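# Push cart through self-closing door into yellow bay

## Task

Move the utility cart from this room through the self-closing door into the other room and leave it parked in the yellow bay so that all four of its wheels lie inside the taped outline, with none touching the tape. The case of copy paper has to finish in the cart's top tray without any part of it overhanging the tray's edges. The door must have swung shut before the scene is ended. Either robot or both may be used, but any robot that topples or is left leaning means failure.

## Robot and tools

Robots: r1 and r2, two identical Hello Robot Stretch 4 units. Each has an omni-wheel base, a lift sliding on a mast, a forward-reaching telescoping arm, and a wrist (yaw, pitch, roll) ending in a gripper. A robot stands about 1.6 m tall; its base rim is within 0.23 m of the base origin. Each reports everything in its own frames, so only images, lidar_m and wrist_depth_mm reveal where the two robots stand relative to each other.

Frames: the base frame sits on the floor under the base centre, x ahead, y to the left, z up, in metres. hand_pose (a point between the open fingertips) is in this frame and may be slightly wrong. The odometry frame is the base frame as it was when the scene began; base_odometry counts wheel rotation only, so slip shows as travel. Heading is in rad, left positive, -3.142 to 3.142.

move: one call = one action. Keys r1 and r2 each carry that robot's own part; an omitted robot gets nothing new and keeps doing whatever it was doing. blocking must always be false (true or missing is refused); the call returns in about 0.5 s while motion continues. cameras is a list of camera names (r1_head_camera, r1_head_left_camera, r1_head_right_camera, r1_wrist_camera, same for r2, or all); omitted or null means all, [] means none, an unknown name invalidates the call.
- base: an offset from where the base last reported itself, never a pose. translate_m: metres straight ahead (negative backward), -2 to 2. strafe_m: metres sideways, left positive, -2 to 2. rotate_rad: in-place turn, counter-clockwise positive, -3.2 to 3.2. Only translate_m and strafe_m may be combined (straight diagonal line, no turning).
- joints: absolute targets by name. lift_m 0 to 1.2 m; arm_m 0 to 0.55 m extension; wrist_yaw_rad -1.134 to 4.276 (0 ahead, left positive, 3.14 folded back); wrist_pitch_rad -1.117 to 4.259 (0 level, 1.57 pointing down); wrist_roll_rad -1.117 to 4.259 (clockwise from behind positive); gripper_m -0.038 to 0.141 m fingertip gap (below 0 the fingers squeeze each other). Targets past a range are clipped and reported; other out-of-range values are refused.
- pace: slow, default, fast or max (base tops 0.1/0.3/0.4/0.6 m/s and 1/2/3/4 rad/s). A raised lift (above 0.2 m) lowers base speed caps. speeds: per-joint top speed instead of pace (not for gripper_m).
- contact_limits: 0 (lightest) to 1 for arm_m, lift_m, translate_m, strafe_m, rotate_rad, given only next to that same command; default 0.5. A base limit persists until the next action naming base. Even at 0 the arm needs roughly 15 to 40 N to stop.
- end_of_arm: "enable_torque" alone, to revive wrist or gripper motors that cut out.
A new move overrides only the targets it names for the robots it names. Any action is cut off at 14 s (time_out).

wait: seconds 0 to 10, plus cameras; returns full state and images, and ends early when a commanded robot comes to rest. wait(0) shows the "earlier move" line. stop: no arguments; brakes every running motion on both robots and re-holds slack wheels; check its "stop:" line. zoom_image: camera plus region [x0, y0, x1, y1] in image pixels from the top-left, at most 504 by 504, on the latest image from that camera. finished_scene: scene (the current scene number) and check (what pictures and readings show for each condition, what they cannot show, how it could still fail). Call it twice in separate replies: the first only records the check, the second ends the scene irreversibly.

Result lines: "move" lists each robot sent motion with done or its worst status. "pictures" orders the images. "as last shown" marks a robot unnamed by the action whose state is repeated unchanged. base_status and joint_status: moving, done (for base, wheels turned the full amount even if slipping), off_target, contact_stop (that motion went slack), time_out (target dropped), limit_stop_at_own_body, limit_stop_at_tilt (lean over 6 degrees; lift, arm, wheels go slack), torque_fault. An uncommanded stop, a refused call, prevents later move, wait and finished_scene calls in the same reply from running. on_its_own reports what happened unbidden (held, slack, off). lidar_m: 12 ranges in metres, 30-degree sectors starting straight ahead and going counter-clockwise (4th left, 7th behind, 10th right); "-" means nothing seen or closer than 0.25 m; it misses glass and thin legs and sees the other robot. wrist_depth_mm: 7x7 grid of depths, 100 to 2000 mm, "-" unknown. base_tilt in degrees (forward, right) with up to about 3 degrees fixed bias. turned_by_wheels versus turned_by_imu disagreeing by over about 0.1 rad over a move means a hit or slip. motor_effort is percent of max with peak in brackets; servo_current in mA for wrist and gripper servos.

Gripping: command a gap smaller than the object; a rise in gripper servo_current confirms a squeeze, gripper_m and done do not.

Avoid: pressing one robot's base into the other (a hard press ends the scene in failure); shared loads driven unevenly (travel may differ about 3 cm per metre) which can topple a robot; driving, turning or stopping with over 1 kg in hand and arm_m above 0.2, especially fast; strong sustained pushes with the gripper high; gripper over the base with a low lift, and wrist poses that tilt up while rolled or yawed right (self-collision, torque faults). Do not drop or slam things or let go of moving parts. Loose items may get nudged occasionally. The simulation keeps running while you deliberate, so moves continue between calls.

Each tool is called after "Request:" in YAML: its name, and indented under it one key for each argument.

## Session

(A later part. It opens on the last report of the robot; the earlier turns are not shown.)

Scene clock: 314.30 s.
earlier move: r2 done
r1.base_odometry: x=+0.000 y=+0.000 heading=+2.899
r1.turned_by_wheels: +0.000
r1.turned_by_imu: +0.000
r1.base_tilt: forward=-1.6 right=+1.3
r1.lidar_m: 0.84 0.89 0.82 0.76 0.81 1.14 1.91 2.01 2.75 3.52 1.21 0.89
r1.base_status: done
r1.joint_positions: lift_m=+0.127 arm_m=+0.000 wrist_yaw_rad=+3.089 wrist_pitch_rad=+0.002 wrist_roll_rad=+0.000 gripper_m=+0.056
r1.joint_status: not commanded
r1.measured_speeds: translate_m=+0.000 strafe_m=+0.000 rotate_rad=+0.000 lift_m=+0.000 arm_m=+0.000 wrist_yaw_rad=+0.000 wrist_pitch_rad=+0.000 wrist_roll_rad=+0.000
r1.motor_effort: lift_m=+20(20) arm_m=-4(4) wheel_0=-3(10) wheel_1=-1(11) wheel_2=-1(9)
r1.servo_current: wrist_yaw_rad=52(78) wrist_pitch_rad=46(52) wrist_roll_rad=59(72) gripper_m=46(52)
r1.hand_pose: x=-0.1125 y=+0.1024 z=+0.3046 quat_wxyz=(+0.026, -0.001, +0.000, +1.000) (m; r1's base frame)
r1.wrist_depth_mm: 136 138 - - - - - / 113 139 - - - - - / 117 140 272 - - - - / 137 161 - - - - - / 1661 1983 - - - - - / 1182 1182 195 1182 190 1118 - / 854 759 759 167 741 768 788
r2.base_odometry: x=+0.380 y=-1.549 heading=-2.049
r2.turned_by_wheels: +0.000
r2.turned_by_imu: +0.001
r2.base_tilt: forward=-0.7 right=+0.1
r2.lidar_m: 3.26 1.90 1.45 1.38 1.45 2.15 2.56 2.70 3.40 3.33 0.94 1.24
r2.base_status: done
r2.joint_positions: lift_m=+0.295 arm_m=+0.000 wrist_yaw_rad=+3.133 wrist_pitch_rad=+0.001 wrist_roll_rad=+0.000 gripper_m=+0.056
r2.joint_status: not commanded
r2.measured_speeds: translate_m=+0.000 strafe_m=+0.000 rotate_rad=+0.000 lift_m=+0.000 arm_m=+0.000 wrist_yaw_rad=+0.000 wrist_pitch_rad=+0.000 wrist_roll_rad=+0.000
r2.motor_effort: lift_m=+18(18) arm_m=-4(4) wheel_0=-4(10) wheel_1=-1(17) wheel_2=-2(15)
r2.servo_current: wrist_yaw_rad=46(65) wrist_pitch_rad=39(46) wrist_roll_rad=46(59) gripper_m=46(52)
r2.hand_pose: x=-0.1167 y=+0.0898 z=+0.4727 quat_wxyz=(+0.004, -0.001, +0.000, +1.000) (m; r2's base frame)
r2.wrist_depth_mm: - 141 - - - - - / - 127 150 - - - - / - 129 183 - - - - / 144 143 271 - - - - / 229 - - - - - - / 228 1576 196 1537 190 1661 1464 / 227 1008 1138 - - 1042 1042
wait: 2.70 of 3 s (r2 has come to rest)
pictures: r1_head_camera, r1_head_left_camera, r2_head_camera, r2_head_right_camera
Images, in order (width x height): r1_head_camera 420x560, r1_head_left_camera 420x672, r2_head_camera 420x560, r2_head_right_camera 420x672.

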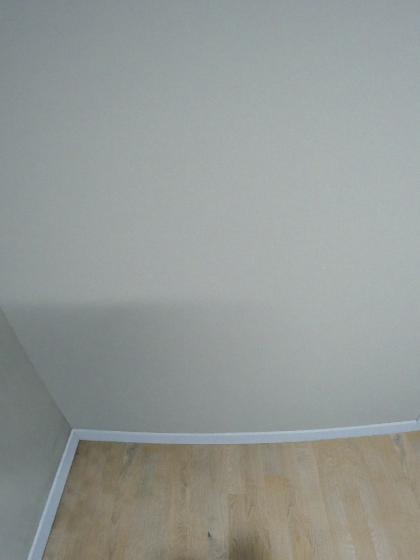

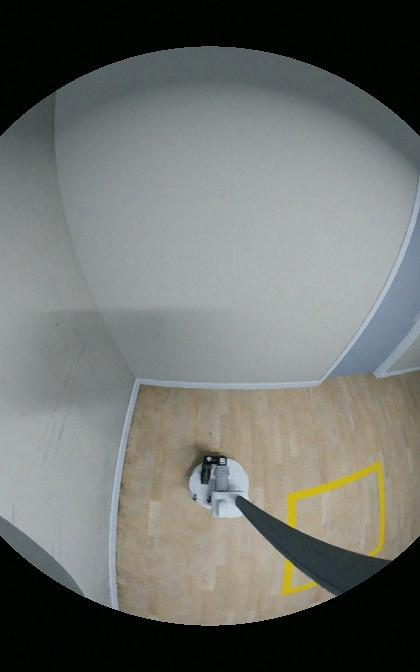

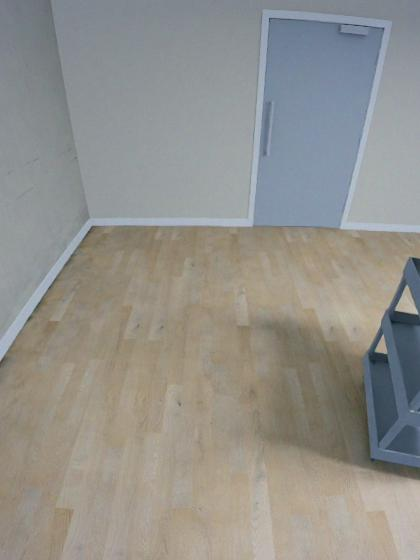

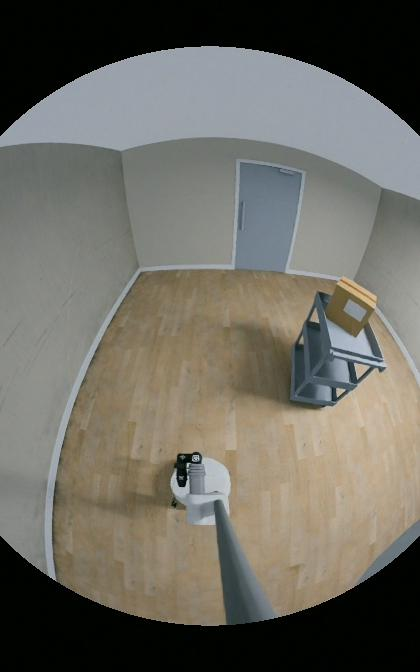

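Request:
move:
  blocking: false
  r1: {"base": {"strafe_m": -1.65}, "pace": "max"}
  r2: {"base": {"rotate_rad": -0.061}, "joints": {"wrist_yaw_rad": 0.0, "gripper_m": 0.1}, "pace": "fast"}
  cameras: []

Request:
wait:
  seconds: 1.0
  cameras: []

Request:
move:
  blocking: false
  r2: {"base": {"translate_m": 2.0, "strafe_m": -0.4}, "joints": {"lift_m": 0.7}, "pace": "max"}
  cameras: []

Request:
wait:
  seconds: 4
  cameras: []

Request:
wait:
  seconds: 4
  cameras: ["r1_head_camera", "r2_head_camera", "r2_head_right_camera", "r2_wrist_camera"]

Scene clock: 355.93 s.
move: r1 moving; r2 moving
r1.base_odometry: x=+0.017 y=+0.070 heading=+2.899
r1.turned_by_wheels: +0.000
r1.turned_by_imu: +0.000
r1.base_tilt: forward=-1.6 right=+1.2
r1.lidar_m: 0.83 0.87 0.90 0.83 0.88 1.23 1.92 2.05 2.71 3.55 1.26 0.89
r1.base_status: strafe_m moving
r1.joint_positions: lift_m=+0.127 arm_m=+0.000 wrist_yaw_rad=+3.089 wrist_pitch_rad=+0.002 wrist_roll_rad=+0.000 gripper_m=+0.056
r1.joint_status: not commanded
r1.measured_speeds: translate_m=+0.000 strafe_m=-0.282 rotate_rad=-0.001 lift_m=+0.000 arm_m=+0.000 wrist_yaw_rad=+0.000 wrist_pitch_rad=+0.000 wrist_roll_rad=+0.000
r1.motor_effort: lift_m=+20(20) arm_m=-4(4) wheel_0=+13(15) wheel_1=-13(14) wheel_2=+0(2)
r1.servo_current: wrist_yaw_rad=59(65) wrist_pitch_rad=39(46) wrist_roll_rad=52(72) gripper_m=39(46)
r1.hand_pose: x=-0.1125 y=+0.1024 z=+0.3046 quat_wxyz=(+0.026, -0.001, +0.000, +1.000) (m; r1's base frame)
r1.wrist_depth_mm: 136 138 - - - - - / 113 139 - - - - - / 118 140 273 - - - - / 137 161 - - - - - / 1661 1983 - - - - - / 1182 1229 194 1205 191 1160 960 / 788 768 750 167 750 778 809
r2.base_odometry: x=+0.380 y=-1.549 heading=-2.109
r2.turned_by_wheels: -0.060
r2.turned_by_imu: -0.058
r2.base_tilt: forward=-0.6 right=+0.0
r2.lidar_m: 3.23 2.02 1.46 1.40 1.41 2.05 2.55 2.65 3.49 3.32 0.94 1.12
r2.base_status: rotate_rad moving
r2.joint_positions: lift_m=+0.295 arm_m=+0.000 wrist_yaw_rad=+2.521 wrist_pitch_rad=+0.001 wrist_roll_rad=+0.000 gripper_m=+0.075
r2.joint_status: wrist_yaw_rad moving; gripper_m moving
r2.measured_speeds: translate_m=+0.000 strafe_m=+0.000 rotate_rad=+0.000 lift_m=+0.000 arm_m=+0.000 wrist_yaw_rad=-1.740 wrist_pitch_rad=+0.000 wrist_roll_rad=+0.000
r2.motor_effort: lift_m=+18(18) arm_m=-4(4) wheel_0=+1(4) wheel_1=+3(8) wheel_2=+5(8)
r2.servo_current: wrist_yaw_rad=91(124) wrist_pitch_rad=39(46) wrist_roll_rad=46(59) gripper_m=111(111)
r2.hand_pose: x=-0.0127 y=+0.2389 z=+0.4727 quat_wxyz=(+0.306, -0.001, +0.000, +0.952) (m; r2's base frame)
r2.wrist_depth_mm: - - - - 1618 1336 1182 / - - - - 1661 1397 1138 / - - - - - - - / - - - - - - - / - - - - 223 - - / 1576 1576 193 1537 194 - - / 1138 1078 1138 - 1138 1042 1025
pictures: none
No camera images: "cameras" was empty.

Scene clock: 356.93 s.
earlier move: r1 moving; r2 moving
r1.base_odometry: x=+0.142 y=+0.573 heading=+2.899
r1.turned_by_wheels: +0.000
r1.turned_by_imu: -0.003
r1.base_tilt: forward=-1.6 right=+1.3
r1.lidar_m: 0.84 0.88 1.23 1.34 1.41 1.92 1.93 2.01 2.74 3.37 1.36 0.90
r1.base_status: strafe_m moving
r1.joint_positions: lift_m=+0.127 arm_m=+0.000 wrist_yaw_rad=+3.089 wrist_pitch_rad=+0.002 wrist_roll_rad=+0.000 gripper_m=+0.056
r1.joint_status: not commanded
r1.measured_speeds: translate_m=+0.000 strafe_m=-0.601 rotate_rad=+0.000 lift_m=+0.000 arm_m=+0.000 wrist_yaw_rad=+0.000 wrist_pitch_rad=+0.000 wrist_roll_rad=+0.000
r1.motor_effort: lift_m=+20(20) arm_m=-4(4) wheel_0=+7(17) wheel_1=-4(16) wheel_2=-1(2)
r1.servo_current: wrist_yaw_rad=52(72) wrist_pitch_rad=46(46) wrist_roll_rad=46(72) gripper_m=39(46)
r1.hand_pose: x=-0.1125 y=+0.1024 z=+0.3046 quat_wxyz=(+0.026, -0.001, +0.000, +1.000) (m; r1's base frame)
r1.wrist_depth_mm: 136 138 - - - - - / 113 139 - - - - - / 118 140 272 - - - - / 137 161 - - - - - / 1661 1921 - - - - - / 1182 1229 193 1205 190 1138 1160 / 842 759 707 167 732 778 820
r2.base_odometry: x=+0.380 y=-1.549 heading=-2.109
r2.turned_by_wheels: +0.000
r2.turned_by_imu: +0.000
r2.base_tilt: forward=-0.7 right=+0.0
r2.lidar_m: 3.24 2.03 1.46 1.39 1.43 2.04 2.53 2.64 3.49 3.35 0.94 1.11
r2.base_status: done
r2.joint_positions: lift_m=+0.295 arm_m=+0.000 wrist_yaw_rad=+0.781 wrist_pitch_rad=+0.001 wrist_roll_rad=+0.000 gripper_m=+0.100
r2.joint_status: wrist_yaw_rad moving; the others done
r2.measured_speeds: translate_m=+0.000 strafe_m=+0.000 rotate_rad=+0.000 lift_m=+0.000 arm_m=+0.000 wrist_yaw_rad=-1.740 wrist_pitch_rad=+0.000 wrist_roll_rad=+0.000
r2.motor_effort: lift_m=+18(18) arm_m=-4(4) wheel_0=+4(4) wheel_1=+3(8) wheel_2=+4(8)
r2.servo_current: wrist_yaw_rad=98(124) wrist_pitch_rad=39(46) wrist_roll_rad=46(59) gripper_m=52(111)
r2.hand_pose: x=+0.4373 y=+0.1409 z=+0.4727 quat_wxyz=(+0.925, +0.000, +0.001, +0.381) (m; r2's base frame)
r2.wrist_depth_mm: - - - - - - - / - - - - - - - / - - - - - - - / - - - - - - - / - - - - - - - / - - 196 1537 196 1430 1430 / 1042 1060 1138 - 1078 1042 1042
wait: 1.00 s; no rest
pictures: none
No camera images: "cameras" was empty.

Scene clock: 357.43 s.
earlier move: r1 moving; r2 moving
move: r2 moving
r1.base_odometry: x=+0.214 y=+0.864 heading=+2.899
r1.turned_by_wheels: +0.000
r1.turned_by_imu: -0.001
r1.base_tilt: forward=-1.6 right=+1.3
r1.lidar_m: 0.84 0.89 1.21 1.66 1.72 1.99 1.92 2.02 2.72 3.05 1.34 0.98
r1.base_status: strafe_m moving
r1.joint_positions: lift_m=+0.127 arm_m=+0.000 wrist_yaw_rad=+3.089 wrist_pitch_rad=+0.002 wrist_roll_rad=+0.000 gripper_m=+0.056
r1.joint_status: not commanded
r1.measured_speeds: translate_m=+0.000 strafe_m=-0.600 rotate_rad=-0.001 lift_m=+0.000 arm_m=+0.000 wrist_yaw_rad=+0.000 wrist_pitch_rad=+0.000 wrist_roll_rad=+0.000
r1.motor_effort: lift_m=+20(20) arm_m=-4(4) wheel_0=+9(10) wheel_1=-7(8) wheel_2=-1(2)
r1.servo_current: wrist_yaw_rad=52(65) wrist_pitch_rad=33(46) wrist_roll_rad=46(59) gripper_m=39(46)
r1.hand_pose: x=-0.1125 y=+0.1024 z=+0.3046 quat_wxyz=(+0.026, -0.001, +0.000, +1.000) (m; r1's base frame)
r1.wrist_depth_mm: 136 138 - - - - - / 113 139 - - - - - / 117 140 272 - - - - / 137 162 - - - - - / 1661 1708 - - - - 1808 / 1182 1205 193 1205 191 1182 1138 / 854 759 750 156 741 778 820
r2.base_odometry: x=+0.339 y=-1.594 heading=-2.109
r2.turned_by_wheels: +0.000
r2.turned_by_imu: +0.000
r2.base_tilt: forward=-0.7 right=+0.1
r2.lidar_m: 3.17 2.02 1.47 1.40 1.44 2.06 2.59 2.71 3.46 3.32 0.91 1.10
r2.base_status: translate_m moving; strafe_m moving
r2.joint_positions: lift_m=+0.421 arm_m=+0.000 wrist_yaw_rad=+0.007 wrist_pitch_rad=+0.001 wrist_roll_rad=+0.000 gripper_m=+0.100
r2.joint_status: lift_m moving; wrist_yaw_rad moving
r2.measured_speeds: translate_m=+0.235 strafe_m=-0.046 rotate_rad=+0.010 lift_m=+0.487 arm_m=+0.000 wrist_yaw_rad=-0.238 wrist_pitch_rad=+0.000 wrist_roll_rad=+0.000
r2.motor_effort: lift_m=+23(28) arm_m=-4(4) wheel_0=+9(14) wheel_1=+7(9) wheel_2=-17(17)
r2.servo_current: wrist_yaw_rad=26(143) wrist_pitch_rad=39(46) wrist_roll_rad=46(59) gripper_m=52(59)
r2.hand_pose: x=+0.4599 y=-0.0854 z=+0.5990 quat_wxyz=(+1.000, +0.000, +0.001, +0.003) (m; r2's base frame)
r2.wrist_depth_mm: - - - - - - - / - - - - - - - / - - - - - - - / - - - - - - - / - - - - - - - / 1708 1808 196 - 198 1756 1708 / 1336 1229 1336 - 1308 1229 1255
pictures: none
No camera images: "cameras" was empty.

Scene clock: 359.50 s.
earlier move: r1 done; r2 moving
r1.base_odometry: x=+0.396 y=+1.602 heading=+2.899
r1.turned_by_wheels: +0.000
r1.turned_by_imu: -0.004
r1.base_tilt: forward=-1.6 right=+1.3
r1.lidar_m: 0.93 0.98 1.23 2.40 2.48 1.99 1.89 2.01 2.42 2.31 1.26 0.97
r1.base_status: done
r1.joint_positions: lift_m=+0.127 arm_m=+0.000 wrist_yaw_rad=+3.089 wrist_pitch_rad=+0.002 wrist_roll_rad=+0.000 gripper_m=+0.056
r1.joint_status: not commanded
r1.measured_speeds: translate_m=+0.000 strafe_m=+0.000 rotate_rad=+0.000 lift_m=+0.000 arm_m=+0.000 wrist_yaw_rad=+0.000 wrist_pitch_rad=+0.000 wrist_roll_rad=+0.000
r1.motor_effort: lift_m=+20(20) arm_m=-4(4) wheel_0=-3(10) wheel_1=+1(8) wheel_2=-1(2)
r1.servo_current: wrist_yaw_rad=39(65) wrist_pitch_rad=46(52) wrist_roll_rad=65(65) gripper_m=46(46)
r1.hand_pose: x=-0.1125 y=+0.1024 z=+0.3046 quat_wxyz=(+0.026, -0.001, +0.000, +1.000) (m; r1's base frame)
r1.wrist_depth_mm: - 137 - - - - - / - 137 - - - - - / 110 138 211 - - - - / 124 139 - - - - - / 138 1921 - - - - - / 1160 1205 194 1205 190 1160 1098 / 842 759 707 167 732 778 809
r2.base_odometry: x=-0.379 y=-2.388 heading=-2.109
r2.turned_by_wheels: +0.000
r2.turned_by_imu: +0.001
r2.base_tilt: forward=-0.7 right=+0.1
r2.lidar_m: 2.12 2.25 1.70 1.61 1.69 2.32 3.75 3.81 0.60 0.61 3.07 2.26
r2.base_status: translate_m moving; strafe_m moving
r2.joint_positions: lift_m=+0.700 arm_m=+0.000 wrist_yaw_rad=+0.003 wrist_pitch_rad=+0.001 wrist_roll_rad=+0.000 gripper_m=+0.100
r2.joint_status: all done
r2.measured_speeds: translate_m=+0.562 strafe_m=-0.112 rotate_rad=-0.001 lift_m=+0.000 arm_m=+0.000 wrist_yaw_rad=+0.000 wrist_pitch_rad=+0.000 wrist_roll_rad=+0.000
r2.motor_effort: lift_m=+20(28) arm_m=-4(4) wheel_0=+4(14) wheel_1=+5(9) wheel_2=-10(20)
r2.servo_current: wrist_yaw_rad=59(143) wrist_pitch_rad=39(46) wrist_roll_rad=59(59) gripper_m=46(59)
r2.hand_pose: x=+0.4596 y=-0.0866 z=+0.8776 quat_wxyz=(+1.000, +0.000, +0.001, +0.001) (m; r2's base frame)
r2.wrist_depth_mm: - - - - - - - / - - - - - - - / - - - - - - - / - - - - - - - / - - - - - - - / - - 196 - 184 - - / 1921 1808 1808 - - 1808 1756
wait: 2.07 of 4 s (r1 has come to rest)
pictures: none
No camera images: "cameras" was empty.

Scene clock: 361.97 s.
earlier move: r2 done
r1.base_odometry: x=+0.396 y=+1.602 heading=+2.899
r1.turned_by_wheels: +0.000
r1.turned_by_imu: +0.000
r1.base_tilt: forward=-1.6 right=+1.3
r1.lidar_m: 0.92 0.98 1.24 2.41 2.50 1.99 1.90 2.00 2.40 2.30 1.26 0.98
r1.base_status: done
r1.joint_positions: lift_m=+0.127 arm_m=+0.000 wrist_yaw_rad=+3.089 wrist_pitch_rad=+0.002 wrist_roll_rad=+0.000 gripper_m=+0.056
r1.joint_status: not commanded
r1.measured_speeds: translate_m=+0.000 strafe_m=+0.000 rotate_rad=+0.000 lift_m=+0.000 arm_m=+0.000 wrist_yaw_rad=+0.000 wrist_pitch_rad=+0.000 wrist_roll_rad=+0.000
r1.motor_effort: lift_m=+20(20) arm_m=-4(4) wheel_0=-3(10) wheel_1=+1(8) wheel_2=-1(2)
r1.servo_current: wrist_yaw_rad=52(72) wrist_pitch_rad=46(52) wrist_roll_rad=39(72) gripper_m=39(46)
r1.hand_pose: x=-0.1125 y=+0.1024 z=+0.3046 quat_wxyz=(+0.026, -0.001, +0.000, +1.000) (m; r1's base frame)
r1.wrist_depth_mm: - 137 - - - - - / - 137 - - - - - / 110 138 211 - - - - / 124 139 - - - - - / 138 1921 - - - - - / 1160 1205 195 1182 190 1138 1098 / 842 759 707 167 750 778 820
r2.base_odometry: x=-0.988 y=-3.061 heading=-2.109
r2.turned_by_wheels: +0.000
r2.turned_by_imu: +0.002
r2.base_tilt: forward=-0.7 right=+0.1
r2.lidar_m: 1.21 1.33 1.84 1.79 1.88 2.59 1.37 0.90 1.18 2.94 1.82 1.32
r2.base_status: done
r2.joint_positions: lift_m=+0.700 arm_m=+0.000 wrist_yaw_rad=+0.003 wrist_pitch_rad=+0.001 wrist_roll_rad=+0.000 gripper_m=+0.100
r2.joint_status: all done
r2.measured_speeds: translate_m=+0.000 strafe_m=+0.000 rotate_rad=+0.000 lift_m=+0.000 arm_m=+0.000 wrist_yaw_rad=+0.000 wrist_pitch_rad=+0.000 wrist_roll_rad=+0.000
r2.motor_effort: lift_m=+20(28) arm_m=-4(4) wheel_0=+2(14) wheel_1=+3(9) wheel_2=+0(20)
r2.servo_current: wrist_yaw_rad=39(143) wrist_pitch_rad=39(46) wrist_roll_rad=59(59) gripper_m=52(59)
r2.hand_pose: x=+0.4596 y=-0.0866 z=+0.8776 quat_wxyz=(+1.000, +0.000, +0.001, +0.001) (m; r2's base frame)
r2.wrist_depth_mm: - - - - - - - / - - - - - - - / - - - - - - - / - - - - - - - / - - - - - - - / - - 190 - 184 - - / - - - - - - -
wait: 2.47 of 4 s (r2 has come to rest)
pictures: r1_head_camera, r2_head_camera, r2_head_right_camera, r2_wrist_camera
Images, in order (width x height): r1_head_camera 420x560, r2_head_camera 420x560, r2_head_right_camera 420x672, r2_wrist_camera 616x392.

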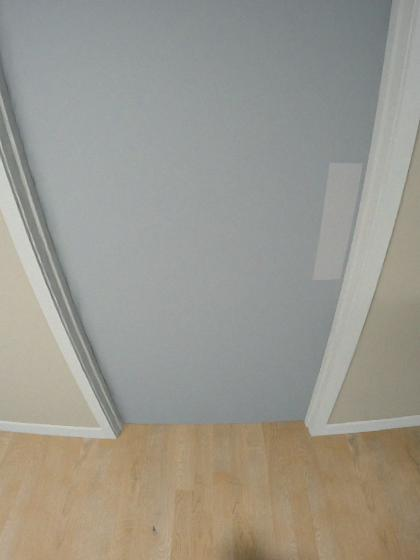

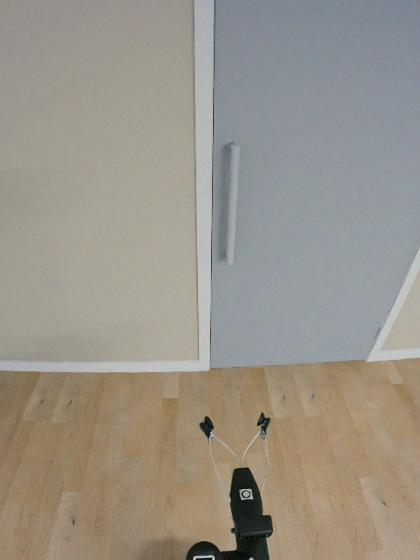

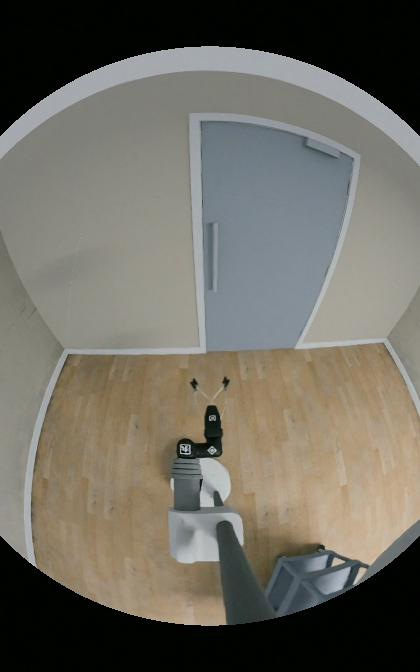

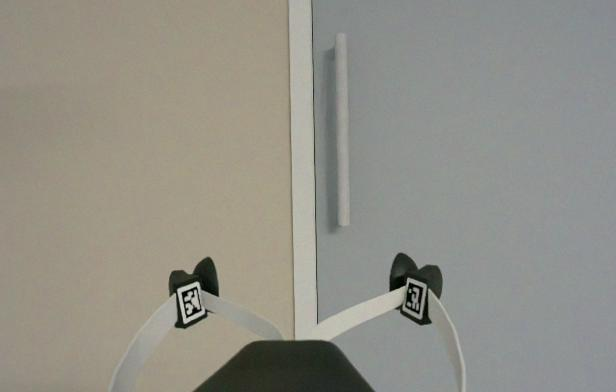

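Request:
move:
  blocking: false
  r2: {"base": {"translate_m": 0.42, "strafe_m": -0.07}, "joints": {"lift_m": 0.75}}
  cameras: []

Request:
wait:
  seconds: 4
  cameras: ["r2_head_camera", "r2_wrist_camera"]

Scene clock: 411.90 s.
move: r2 moving
r1.base_odometry: x=+0.396 y=+1.602 heading=+2.899
r1.turned_by_wheels: +0.000
r1.turned_by_imu: +0.000
r1.base_tilt: forward=-1.6 right=+1.3
r1.lidar_m: 0.92 0.97 1.23 2.41 2.53 2.00 1.89 1.98 2.40 2.29 1.27 0.96
r1.base_status: not commanded
r1.joint_positions: lift_m=+0.127 arm_m=+0.000 wrist_yaw_rad=+3.089 wrist_pitch_rad=+0.002 wrist_roll_rad=+0.000 gripper_m=+0.056
r1.joint_status: not commanded
r1.measured_speeds: translate_m=+0.000 strafe_m=+0.000 rotate_rad=+0.000 lift_m=+0.000 arm_m=+0.000 wrist_yaw_rad=+0.000 wrist_pitch_rad=+0.000 wrist_roll_rad=+0.000
r1.motor_effort: lift_m=+20(20) arm_m=-4(4) wheel_0=-3(3) wheel_1=+0(1) wheel_2=-1(1)
r1.servo_current: wrist_yaw_rad=39(59) wrist_pitch_rad=46(46) wrist_roll_rad=46(52) gripper_m=33(46)
r1.hand_pose: x=-0.1125 y=+0.1024 z=+0.3046 quat_wxyz=(+0.026, -0.001, +0.000, +1.000) (m; r1's base frame)
r1.wrist_depth_mm: - 137 - - - - - / - 138 - - - - - / 110 137 211 - - - - / 124 139 - - - - - / 137 1921 - - - - - / 1182 1182 195 1182 191 1160 1118 / 854 759 715 167 750 768 809
r2.base_odometry: x=-1.009 y=-3.085 heading=-2.109
r2.turned_by_wheels: +0.000
r2.turned_by_imu: +0.001
r2.base_tilt: forward=-0.7 right=+0.1
r2.lidar_m: 1.19 1.30 1.77 1.80 1.90 2.59 1.36 0.89 1.27 2.94 1.77 1.31
r2.base_status: translate_m moving; strafe_m moving
r2.joint_positions: lift_m=+0.735 arm_m=+0.000 wrist_yaw_rad=+0.003 wrist_pitch_rad=+0.001 wrist_roll_rad=+0.000 gripper_m=+0.100
r2.joint_status: lift_m moving
r2.measured_speeds: translate_m=+0.120 strafe_m=-0.022 rotate_rad=+0.001 lift_m=+0.099 arm_m=+0.000 wrist_yaw_rad=+0.000 wrist_pitch_rad=+0.000 wrist_roll_rad=+0.000
r2.motor_effort: lift_m=+21(24) arm_m=-4(4) wheel_0=+7(11) wheel_1=+7(9) wheel_2=-14(14)
r2.servo_current: wrist_yaw_rad=39(52) wrist_pitch_rad=39(46) wrist_roll_rad=39(52) gripper_m=52(59)
r2.hand_pose: x=+0.4596 y=-0.0866 z=+0.9128 quat_wxyz=(+1.000, +0.000, +0.001, +0.001) (m; r2's base frame)
r2.wrist_depth_mm: - - - 991 - - - / - - - - - - - / - - - - - - - / - - - - - - - / - - - - - - - / - - 190 - 185 - - / - - - - - - -
pictures: none
No camera images: "cameras" was empty.

Scene clock: 414.30 s.
earlier move: r2 done
r1.base_odometry: x=+0.396 y=+1.602 heading=+2.899
r1.turned_by_wheels: +0.000
r1.turned_by_imu: +0.000
r1.base_tilt: forward=-1.6 right=+1.3
r1.lidar_m: 0.95 0.98 1.22 2.40 2.50 2.01 1.90 2.01 2.41 2.29 1.25 0.98
r1.base_status: not commanded
r1.joint_positions: lift_m=+0.127 arm_m=+0.000 wrist_yaw_rad=+3.089 wrist_pitch_rad=+0.002 wrist_roll_rad=+0.000 gripper_m=+0.056
r1.joint_status: not commanded
r1.measured_speeds: translate_m=+0.000 strafe_m=+0.000 rotate_rad=+0.000 lift_m=+0.000 arm_m=+0.000 wrist_yaw_rad=+0.000 wrist_pitch_rad=+0.000 wrist_roll_rad=+0.000
r1.motor_effort: lift_m=+20(20) arm_m=-4(4) wheel_0=-3(3) wheel_1=+0(1) wheel_2=-1(1)
r1.servo_current: wrist_yaw_rad=33(65) wrist_pitch_rad=46(52) wrist_roll_rad=59(65) gripper_m=46(46)
r1.hand_pose: x=-0.1125 y=+0.1024 z=+0.3046 quat_wxyz=(+0.026, -0.001, +0.000, +1.000) (m; r1's base frame)
r1.wrist_depth_mm: - 137 - - - - - / - 137 - - - - - / 110 138 212 - - - - / 124 139 - - - - - / 138 1983 - - - - - / 1205 1205 195 1205 190 1138 1138 / 842 759 715 167 750 778 831
r2.base_odometry: x=-1.263 y=-3.386 heading=-2.108
r2.turned_by_wheels: +0.000
r2.turned_by_imu: +0.001
r2.base_tilt: forward=-0.7 right=+0.1
r2.lidar_m: 0.79 0.89 1.21 1.86 1.95 2.71 1.48 1.24 3.00 2.85 1.25 0.89
r2.base_status: done
r2.joint_positions: lift_m=+0.750 arm_m=+0.000 wrist_yaw_rad=+0.003 wrist_pitch_rad=+0.001 wrist_roll_rad=+0.000 gripper_m=+0.100
r2.joint_status: all done
r2.measured_speeds: translate_m=+0.000 strafe_m=+0.000 rotate_rad=+0.000 lift_m=+0.000 arm_m=+0.000 wrist_yaw_rad=+0.000 wrist_pitch_rad=+0.000 wrist_roll_rad=+0.000
r2.motor_effort: lift_m=+21(24) arm_m=-4(5) wheel_0=+3(11) wheel_1=+3(9) wheel_2=-3(14)
r2.servo_current: wrist_yaw_rad=39(65) wrist_pitch_rad=39(46) wrist_roll_rad=52(59) gripper_m=52(59)
r2.hand_pose: x=+0.4596 y=-0.0866 z=+0.9275 quat_wxyz=(+1.000, +0.000, +0.001, +0.001) (m; r2's base frame)
r2.wrist_depth_mm: - - - - - - - / - - - 549 - - - / - - - 554 - - - / - - - 559 - - - / - - 627 634 - - - / - - 192 559 183 - - / - - - - - - -
wait: 2.40 of 4 s (r2 has come to rest)
pictures: r2_head_camera, r2_wrist_camera
Images, in order (width x height): r2_head_camera 420x560, r2_wrist_camera 616x392.

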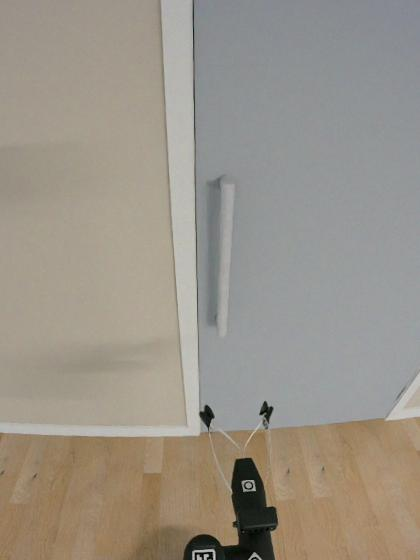

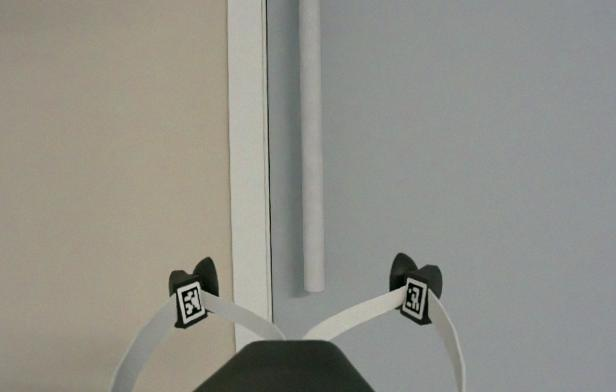

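Request:
move:
  blocking: false
  r2: {"base": {"translate_m": 0.2}, "joints": {"arm_m": 0.08}}
  cameras: []

Request:
wait:
  seconds: 3
  cameras: ["r2_head_camera", "r2_wrist_camera"]

Scene clock: 456.33 s.
move: r2 moving
r1.base_odometry: x=+0.396 y=+1.602 heading=+2.899
r1.turned_by_wheels: +0.000
r1.turned_by_imu: +0.000
r1.base_tilt: forward=-1.6 right=+1.3
r1.lidar_m: 0.93 0.97 1.23 2.41 2.49 1.98 1.90 2.01 2.40 2.28 1.27 0.96
r1.base_status: not commanded
r1.joint_positions: lift_m=+0.127 arm_m=+0.000 wrist_yaw_rad=+3.089 wrist_pitch_rad=+0.002 wrist_roll_rad=+0.000 gripper_m=+0.056
r1.joint_status: not commanded
r1.measured_speeds: translate_m=+0.000 strafe_m=+0.000 rotate_rad=+0.000 lift_m=+0.000 arm_m=+0.000 wrist_yaw_rad=+0.000 wrist_pitch_rad=+0.000 wrist_roll_rad=+0.000
r1.motor_effort: lift_m=+20(20) arm_m=-4(4) wheel_0=-3(3) wheel_1=+1(1) wheel_2=-1(1)
r1.servo_current: wrist_yaw_rad=46(65) wrist_pitch_rad=39(52) wrist_roll_rad=46(59) gripper_m=39(46)
r1.hand_pose: x=-0.1125 y=+0.1024 z=+0.3046 quat_wxyz=(+0.026, -0.001, +0.000, +1.000) (m; r1's base frame)
r1.wrist_depth_mm: - 137 - - - - - / - 137 - - - - - / 110 138 211 - - - - / 124 139 - - - - - / 138 1921 - - - - - / 1182 1182 195 1160 191 1160 1118 / 842 741 715 167 741 778 820
r2.base_odometry: x=-1.279 y=-3.412 heading=-2.108
r2.turned_by_wheels: +0.000
r2.turned_by_imu: +0.001
r2.base_tilt: forward=-0.7 right=+0.1
r2.lidar_m: 0.76 0.88 1.22 1.86 1.96 2.70 1.49 1.27 2.98 2.87 1.21 0.86
r2.base_status: translate_m moving
r2.joint_positions: lift_m=+0.750 arm_m=+0.049 wrist_yaw_rad=+0.003 wrist_pitch_rad=+0.001 wrist_roll_rad=+0.000 gripper_m=+0.100
r2.joint_status: arm_m moving
r2.measured_speeds: translate_m=+0.121 strafe_m=+0.000 rotate_rad=+0.002 lift_m=+0.000 arm_m=+0.163 wrist_yaw_rad=+0.000 wrist_pitch_rad=+0.000 wrist_roll_rad=+0.000
r2.motor_effort: lift_m=+21(21) arm_m=+4(10) wheel_0=+9(10) wheel_1=+8(8) wheel_2=-12(12)
r2.servo_current: wrist_yaw_rad=52(52) wrist_pitch_rad=46(46) wrist_roll_rad=52(59) gripper_m=46(59)
r2.hand_pose: x=+0.5087 y=-0.0867 z=+0.9275 quat_wxyz=(+1.000, +0.000, +0.001, +0.001) (m; r2's base frame)
r2.wrist_depth_mm: - - 549 480 - - - / - - 549 488 - - - / - - 559 492 - - - / - - 554 500 - - - / - - 559 492 - - - / - - 196 162 183 - - / - - - - - - -
pictures: none
No camera images: "cameras" was empty.

Scene clock: 457.90 s.
earlier move: r2 done
r1.base_odometry: x=+0.396 y=+1.602 heading=+2.899
r1.turned_by_wheels: +0.000
r1.turned_by_imu: +0.000
r1.base_tilt: forward=-1.6 right=+1.3
r1.lidar_m: 0.94 0.97 1.22 2.39 2.51 2.02 1.91 2.00 2.43 2.28 1.28 0.99
r1.base_status: not commanded
r1.joint_positions: lift_m=+0.127 arm_m=+0.000 wrist_yaw_rad=+3.089 wrist_pitch_rad=+0.002 wrist_roll_rad=+0.000 gripper_m=+0.056
r1.joint_status: not commanded
r1.measured_speeds: translate_m=+0.000 strafe_m=+0.000 rotate_rad=+0.000 lift_m=+0.000 arm_m=+0.000 wrist_yaw_rad=+0.000 wrist_pitch_rad=+0.000 wrist_roll_rad=+0.000
r1.motor_effort: lift_m=+20(20) arm_m=-4(4) wheel_0=-2(3) wheel_1=+0(1) wheel_2=-1(1)
r1.servo_current: wrist_yaw_rad=39(72) wrist_pitch_rad=46(52) wrist_roll_rad=46(72) gripper_m=39(46)
r1.hand_pose: x=-0.1125 y=+0.1024 z=+0.3046 quat_wxyz=(+0.026, -0.001, +0.000, +1.000) (m; r1's base frame)
r1.wrist_depth_mm: - 137 - - - - - / - 137 - - - - - / 110 138 211 - - - - / 124 139 - - - - - / 137 1983 - - - - - / 1182 1182 195 1182 191 1160 1138 / 854 750 715 167 741 778 820
r2.base_odometry: x=-1.366 y=-3.557 heading=-2.108
r2.turned_by_wheels: +0.000
r2.turned_by_imu: +0.000
r2.base_tilt: forward=-0.7 right=+0.1
r2.lidar_m: 0.57 0.65 0.94 1.86 1.95 2.68 1.59 1.42 2.98 2.55 0.94 0.67
r2.base_status: done
r2.joint_positions: lift_m=+0.750 arm_m=+0.080 wrist_yaw_rad=+0.003 wrist_pitch_rad=+0.001 wrist_roll_rad=+0.000 gripper_m=+0.100
r2.joint_status: all done
r2.measured_speeds: translate_m=+0.000 strafe_m=+0.000 rotate_rad=+0.000 lift_m=+0.000 arm_m=+0.000 wrist_yaw_rad=+0.000 wrist_pitch_rad=+0.000 wrist_roll_rad=+0.000
r2.motor_effort: lift_m=+21(21) arm_m=+7(10) wheel_0=+3(10) wheel_1=+3(8) wheel_2=-3(14)
r2.servo_current: wrist_yaw_rad=46(59) wrist_pitch_rad=39(46) wrist_roll_rad=39(65) gripper_m=46(59)
r2.hand_pose: x=+0.5393 y=-0.0867 z=+0.9275 quat_wxyz=(+1.000, +0.000, +0.001, +0.001) (m; r2's base frame)
r2.wrist_depth_mm: 359 353 351 277 345 340 338 / 362 355 353 282 347 343 340 / 364 359 355 282 349 347 342 / 368 362 353 283 349 347 345 / 366 366 351 289 351 351 343 / 370 368 199 282 200 351 345 / 373 370 351 - 355 355 347
wait: 1.57 of 3 s (r2 has come to rest)
pictures: r2_head_camera, r2_wrist_camera
Images, in order (width x height): r2_head_camera 420x560, r2_wrist_camera 616x392.

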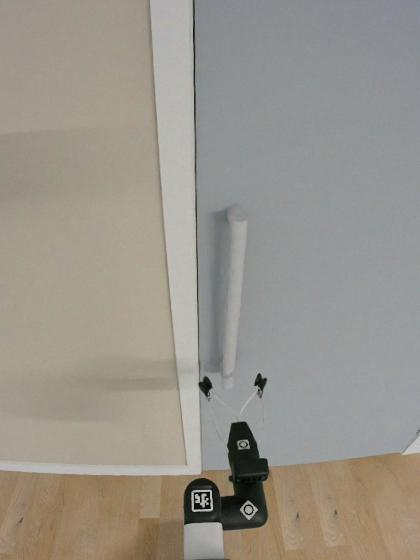

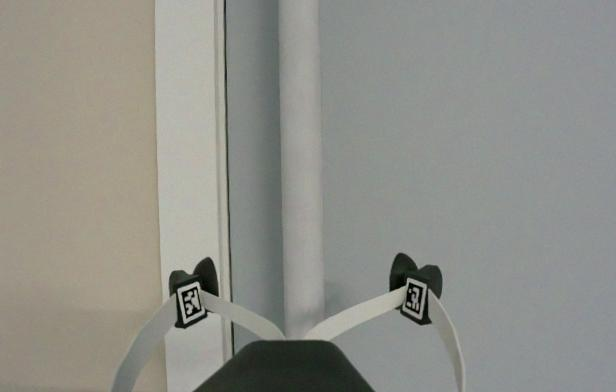

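Request:
move:
  blocking: false
  r2: {"joints": {"arm_m": 0.168}, "contact_limits": {"arm_m": 0.1}}
  cameras: []

Request:
wait:
  seconds: 2
  cameras: ["r2_head_camera", "r2_wrist_camera"]

Scene clock: 464.73 s.
move: r2 moving
r1.base_odometry: x=+0.396 y=+1.602 heading=+2.899
r1.turned_by_wheels: +0.000
r1.turned_by_imu: +0.000
r1.base_tilt: forward=-1.6 right=+1.3
r1.lidar_m: 0.93 0.98 1.22 2.41 2.51 2.02 1.91 2.02 2.41 2.29 1.26 0.99
r1.base_status: not commanded
r1.joint_positions: lift_m=+0.127 arm_m=+0.000 wrist_yaw_rad=+3.089 wrist_pitch_rad=+0.002 wrist_roll_rad=+0.000 gripper_m=+0.056
r1.joint_status: not commanded
r1.measured_speeds: translate_m=+0.000 strafe_m=+0.000 rotate_rad=+0.000 lift_m=+0.000 arm_m=+0.000 wrist_yaw_rad=+0.000 wrist_pitch_rad=+0.000 wrist_roll_rad=+0.000
r1.motor_effort: lift_m=+20(20) arm_m=-4(4) wheel_0=-3(3) wheel_1=+0(1) wheel_2=-1(1)
r1.servo_current: wrist_yaw_rad=52(59) wrist_pitch_rad=39(46) wrist_roll_rad=52(59) gripper_m=39(46)
r1.hand_pose: x=-0.1125 y=+0.1024 z=+0.3046 quat_wxyz=(+0.026, -0.001, +0.000, +1.000) (m; r1's base frame)
r1.wrist_depth_mm: - 137 - - - - - / - 137 - - - - - / 110 138 211 - - - - / 124 139 - - - - - / 138 1921 - - - - - / 1182 1205 195 1182 190 1160 1138 / 854 768 699 167 741 768 809
r2.base_odometry: x=-1.366 y=-3.557 heading=-2.108
r2.turned_by_wheels: +0.000
r2.turned_by_imu: +0.000
r2.base_tilt: forward=-0.7 right=+0.0
r2.lidar_m: 0.58 0.69 0.97 1.87 1.97 2.67 1.58 1.42 3.00 2.53 0.96 0.68
r2.base_status: not commanded
r2.joint_positions: lift_m=+0.750 arm_m=+0.130 wrist_yaw_rad=+0.003 wrist_pitch_rad=+0.001 wrist_roll_rad=+0.000 gripper_m=+0.100
r2.joint_status: arm_m moving
r2.measured_speeds: translate_m=+0.000 strafe_m=+0.000 rotate_rad=+0.000 lift_m=+0.000 arm_m=+0.180 wrist_yaw_rad=+0.000 wrist_pitch_rad=+0.000 wrist_roll_rad=+0.000
r2.motor_effort: lift_m=+21(21) arm_m=+7(11) wheel_0=+2(3) wheel_1=+4(4) wheel_2=-4(4)
r2.servo_current: wrist_yaw_rad=46(59) wrist_pitch_rad=33(46) wrist_roll_rad=46(59) gripper_m=52(52)
r2.contact_limits: arm_m 0.1
r2.hand_pose: x=+0.5895 y=-0.0867 z=+0.9275 quat_wxyz=(+1.000, +0.000, +0.001, +0.001) (m; r2's base frame)
r2.wrist_depth_mm: 314 298 309 229 303 300 297 / 315 300 309 235 304 300 300 / 315 301 312 230 306 303 300 / 319 303 312 309 309 304 303 / 320 319 314 309 309 306 304 / 324 319 200 235 199 307 306 / 325 306 304 - 312 307 307
pictures: none
No camera images: "cameras" was empty.

Scene clock: 465.47 s.
earlier move: r2 done
r1.base_odometry: x=+0.396 y=+1.602 heading=+2.899
r1.turned_by_wheels: +0.000
r1.turned_by_imu: +0.000
r1.base_tilt: forward=-1.6 right=+1.3
r1.lidar_m: 0.95 0.98 1.22 2.41 2.49 2.00 1.90 2.01 2.40 2.30 1.27 0.97
r1.base_status: not commanded
r1.joint_positions: lift_m=+0.127 arm_m=+0.000 wrist_yaw_rad=+3.089 wrist_pitch_rad=+0.002 wrist_roll_rad=+0.000 gripper_m=+0.056
r1.joint_status: not commanded
r1.measured_speeds: translate_m=+0.000 strafe_m=+0.000 rotate_rad=+0.000 lift_m=+0.000 arm_m=+0.000 wrist_yaw_rad=+0.000 wrist_pitch_rad=+0.000 wrist_roll_rad=+0.000
r1.motor_effort: lift_m=+20(20) arm_m=-4(4) wheel_0=-2(3) wheel_1=+1(1) wheel_2=-1(1)
r1.servo_current: wrist_yaw_rad=52(65) wrist_pitch_rad=39(52) wrist_roll_rad=46(72) gripper_m=39(52)
r1.hand_pose: x=-0.1125 y=+0.1024 z=+0.3046 quat_wxyz=(+0.026, -0.001, +0.000, +1.000) (m; r1's base frame)
r1.wrist_depth_mm: - 137 - - - - - / - 138 - - - - - / 110 138 211 - - - - / 124 139 - - - - - / 137 1983 - - - - - / 1205 1205 195 1182 191 1160 1118 / 854 750 707 167 741 778 809
r2.base_odometry: x=-1.366 y=-3.557 heading=-2.108
r2.turned_by_wheels: +0.000
r2.turned_by_imu: +0.000
r2.base_tilt: forward=-0.7 right=+0.1
r2.lidar_m: 0.60 0.70 0.94 1.85 1.95 2.67 1.59 1.44 2.97 2.55 0.94 0.69
r2.base_status: not commanded
r2.joint_positions: lift_m=+0.750 arm_m=+0.168 wrist_yaw_rad=+0.003 wrist_pitch_rad=+0.001 wrist_roll_rad=+0.000 gripper_m=+0.100
r2.joint_status: all done
r2.measured_speeds: translate_m=+0.000 strafe_m=+0.000 rotate_rad=+0.000 lift_m=+0.000 arm_m=+0.000 wrist_yaw_rad=+0.000 wrist_pitch_rad=+0.000 wrist_roll_rad=+0.000
r2.motor_effort: lift_m=+21(21) arm_m=+7(11) wheel_0=+3(3) wheel_1=+4(4) wheel_2=-3(4)
r2.servo_current: wrist_yaw_rad=46(59) wrist_pitch_rad=39(46) wrist_roll_rad=52(59) gripper_m=52(59)
r2.contact_limits: arm_m 0.1
r2.hand_pose: x=+0.6273 y=-0.0867 z=+0.9275 quat_wxyz=(+1.000, +0.000, +0.001, +0.001) (m; r2's base frame)
r2.wrist_depth_mm: 271 254 264 186 259 256 254 / 271 256 267 187 262 257 255 / 273 257 267 188 262 260 257 / 274 259 271 190 264 260 258 / 277 260 271 192 265 264 260 / 279 263 198 189 200 264 263 / 282 264 274 - 267 265 264
wait: 0.73 of 2 s (r2 has come to rest)
pictures: r2_head_camera, r2_wrist_camera
Images, in order (width x height): r2_head_camera 420x560, r2_wrist_camera 616x392.

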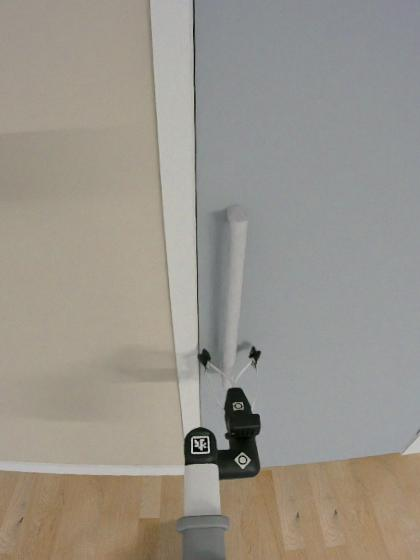

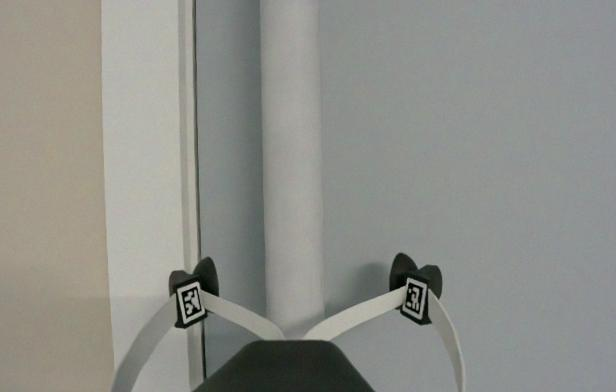

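Request:
move:
  blocking: false
  r2: {"base": {"strafe_m": 0.006}, "joints": {"gripper_m": 0.0}}
  cameras: []

Request:
wait:
  seconds: 3
  cameras: ["r2_head_camera", "r2_wrist_camera"]

Scene clock: 471.13 s.
move: r2 moving
r1.base_odometry: x=+0.396 y=+1.602 heading=+2.899
r1.turned_by_wheels: +0.000
r1.turned_by_imu: +0.000
r1.base_tilt: forward=-1.6 right=+1.3
r1.lidar_m: 0.93 0.99 1.23 2.41 2.49 2.00 1.89 1.99 2.40 2.28 1.28 0.96
r1.base_status: not commanded
r1.joint_positions: lift_m=+0.127 arm_m=+0.000 wrist_yaw_rad=+3.089 wrist_pitch_rad=+0.002 wrist_roll_rad=+0.000 gripper_m=+0.056
r1.joint_status: not commanded
r1.measured_speeds: translate_m=+0.000 strafe_m=+0.000 rotate_rad=+0.000 lift_m=+0.000 arm_m=+0.000 wrist_yaw_rad=+0.000 wrist_pitch_rad=+0.000 wrist_roll_rad=+0.000
r1.motor_effort: lift_m=+20(20) arm_m=-4(4) wheel_0=-3(4) wheel_1=+1(1) wheel_2=-1(1)
r1.servo_current: wrist_yaw_rad=65(65) wrist_pitch_rad=39(46) wrist_roll_rad=46(59) gripper_m=46(46)
r1.hand_pose: x=-0.1125 y=+0.1024 z=+0.3046 quat_wxyz=(+0.026, -0.001, +0.000, +1.000) (m; r1's base frame)
r1.wrist_depth_mm: - 137 - - - - - / - 137 - - - - - / 110 138 211 - - - - / 124 139 - - - - - / 138 1921 - - - - - / 1182 1205 195 1205 190 1138 1160 / 842 750 707 167 741 788 820
r2.base_odometry: x=-1.360 y=-3.560 heading=-2.108
r2.turned_by_wheels: +0.000
r2.turned_by_imu: +0.000
r2.base_tilt: forward=-0.7 right=+0.0
r2.lidar_m: 0.58 0.67 0.95 1.85 1.97 2.64 1.61 1.45 2.96 2.56 0.96 0.70
r2.base_status: strafe_m moving
r2.joint_positions: lift_m=+0.750 arm_m=+0.168 wrist_yaw_rad=+0.003 wrist_pitch_rad=+0.001 wrist_roll_rad=+0.000 gripper_m=+0.083
r2.joint_status: gripper_m moving
r2.measured_speeds: translate_m=+0.000 strafe_m=+0.000 rotate_rad=+0.000 lift_m=+0.000 arm_m=+0.000 wrist_yaw_rad=+0.000 wrist_pitch_rad=+0.000 wrist_roll_rad=+0.000
r2.motor_effort: lift_m=+21(21) arm_m=+7(8) wheel_0=-1(9) wheel_1=+0(11) wheel_2=+0(3)
r2.servo_current: wrist_yaw_rad=39(59) wrist_pitch_rad=46(46) wrist_roll_rad=46(65) gripper_m=78(111)
r2.contact_limits: arm_m 0.1
r2.hand_pose: x=+0.6273 y=-0.0867 z=+0.9275 quat_wxyz=(+1.000, +0.000, +0.001, +0.001) (m; r2's base frame)
r2.wrist_depth_mm: 270 254 266 188 260 258 256 / 272 256 267 187 262 260 258 / 273 257 268 189 264 260 259 / 276 258 270 189 265 263 260 / 276 260 271 190 266 264 262 / 279 262 196 189 196 266 264 / 281 266 265 - 268 266 265
pictures: none
No camera images: "cameras" was empty.

Scene clock: 472.43 s.
earlier move: r2 done
r1.base_odometry: x=+0.396 y=+1.602 heading=+2.899
r1.turned_by_wheels: +0.000
r1.turned_by_imu: +0.000
r1.base_tilt: forward=-1.6 right=+1.3
r1.lidar_m: 0.94 0.99 1.22 2.39 2.49 2.00 1.90 2.03 2.42 2.30 1.28 0.98
r1.base_status: not commanded
r1.joint_positions: lift_m=+0.127 arm_m=+0.000 wrist_yaw_rad=+3.089 wrist_pitch_rad=+0.002 wrist_roll_rad=+0.000 gripper_m=+0.056
r1.joint_status: not commanded
r1.measured_speeds: translate_m=+0.000 strafe_m=+0.000 rotate_rad=+0.000 lift_m=+0.000 arm_m=+0.000 wrist_yaw_rad=+0.000 wrist_pitch_rad=+0.000 wrist_roll_rad=+0.000
r1.motor_effort: lift_m=+20(20) arm_m=-4(4) wheel_0=-3(4) wheel_1=+1(1) wheel_2=-1(1)
r1.servo_current: wrist_yaw_rad=52(65) wrist_pitch_rad=39(46) wrist_roll_rad=52(65) gripper_m=39(52)
r1.hand_pose: x=-0.1125 y=+0.1024 z=+0.3046 quat_wxyz=(+0.026, -0.001, +0.000, +1.000) (m; r1's base frame)
r1.wrist_depth_mm: - 137 - - - - - / - 138 - - - - - / 110 138 211 - - - - / 124 139 - - - - - / 138 1983 - - - - - / 1182 1205 195 1160 190 1160 1138 / 854 750 715 167 741 788 809
r2.base_odometry: x=-1.360 y=-3.560 heading=-2.108
r2.turned_by_wheels: +0.000
r2.turned_by_imu: +0.000
r2.base_tilt: forward=-0.7 right=+0.1
r2.lidar_m: 0.60 0.70 0.95 1.84 1.95 2.67 1.63 1.45 2.99 2.54 0.95 0.69
r2.base_status: done
r2.joint_positions: lift_m=+0.750 arm_m=+0.168 wrist_yaw_rad=+0.003 wrist_pitch_rad=+0.001 wrist_roll_rad=+0.000 gripper_m=+0.001
r2.joint_status: all done
r2.measured_speeds: translate_m=+0.000 strafe_m=+0.000 rotate_rad=+0.000 lift_m=+0.000 arm_m=+0.000 wrist_yaw_rad=+0.000 wrist_pitch_rad=+0.000 wrist_roll_rad=+0.000
r2.motor_effort: lift_m=+21(21) arm_m=+0(8) wheel_0=+1(9) wheel_1=-1(11) wheel_2=+0(3)
r2.servo_current: wrist_yaw_rad=46(59) wrist_pitch_rad=46(52) wrist_roll_rad=39(65) gripper_m=111(195)
r2.contact_limits: arm_m 0.1
r2.hand_pose: x=+0.6275 y=-0.0867 z=+0.9275 quat_wxyz=(+1.000, +0.000, +0.001, +0.001) (m; r2's base frame)
r2.wrist_depth_mm: 268 253 264 185 258 254 253 / 272 256 265 185 259 257 254 / 270 256 266 186 262 258 255 / 274 258 270 188 264 260 258 / 277 259 270 190 265 262 259 / 279 262 189 189 187 263 260 / 282 277 273 - 266 264 263
wait: 1.30 of 3 s (r2 has come to rest)
pictures: r2_head_camera, r2_wrist_camera
Images, in order (width x height): r2_head_camera 420x560, r2_wrist_camera 616x392.

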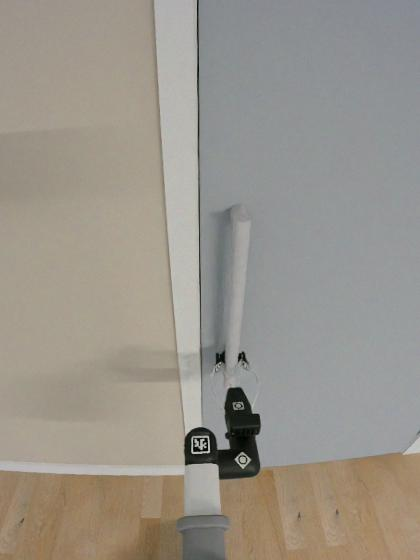

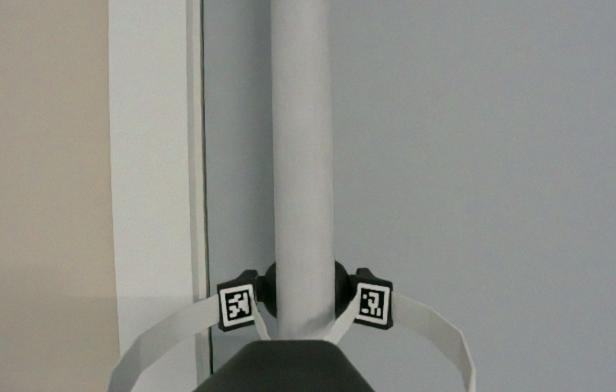

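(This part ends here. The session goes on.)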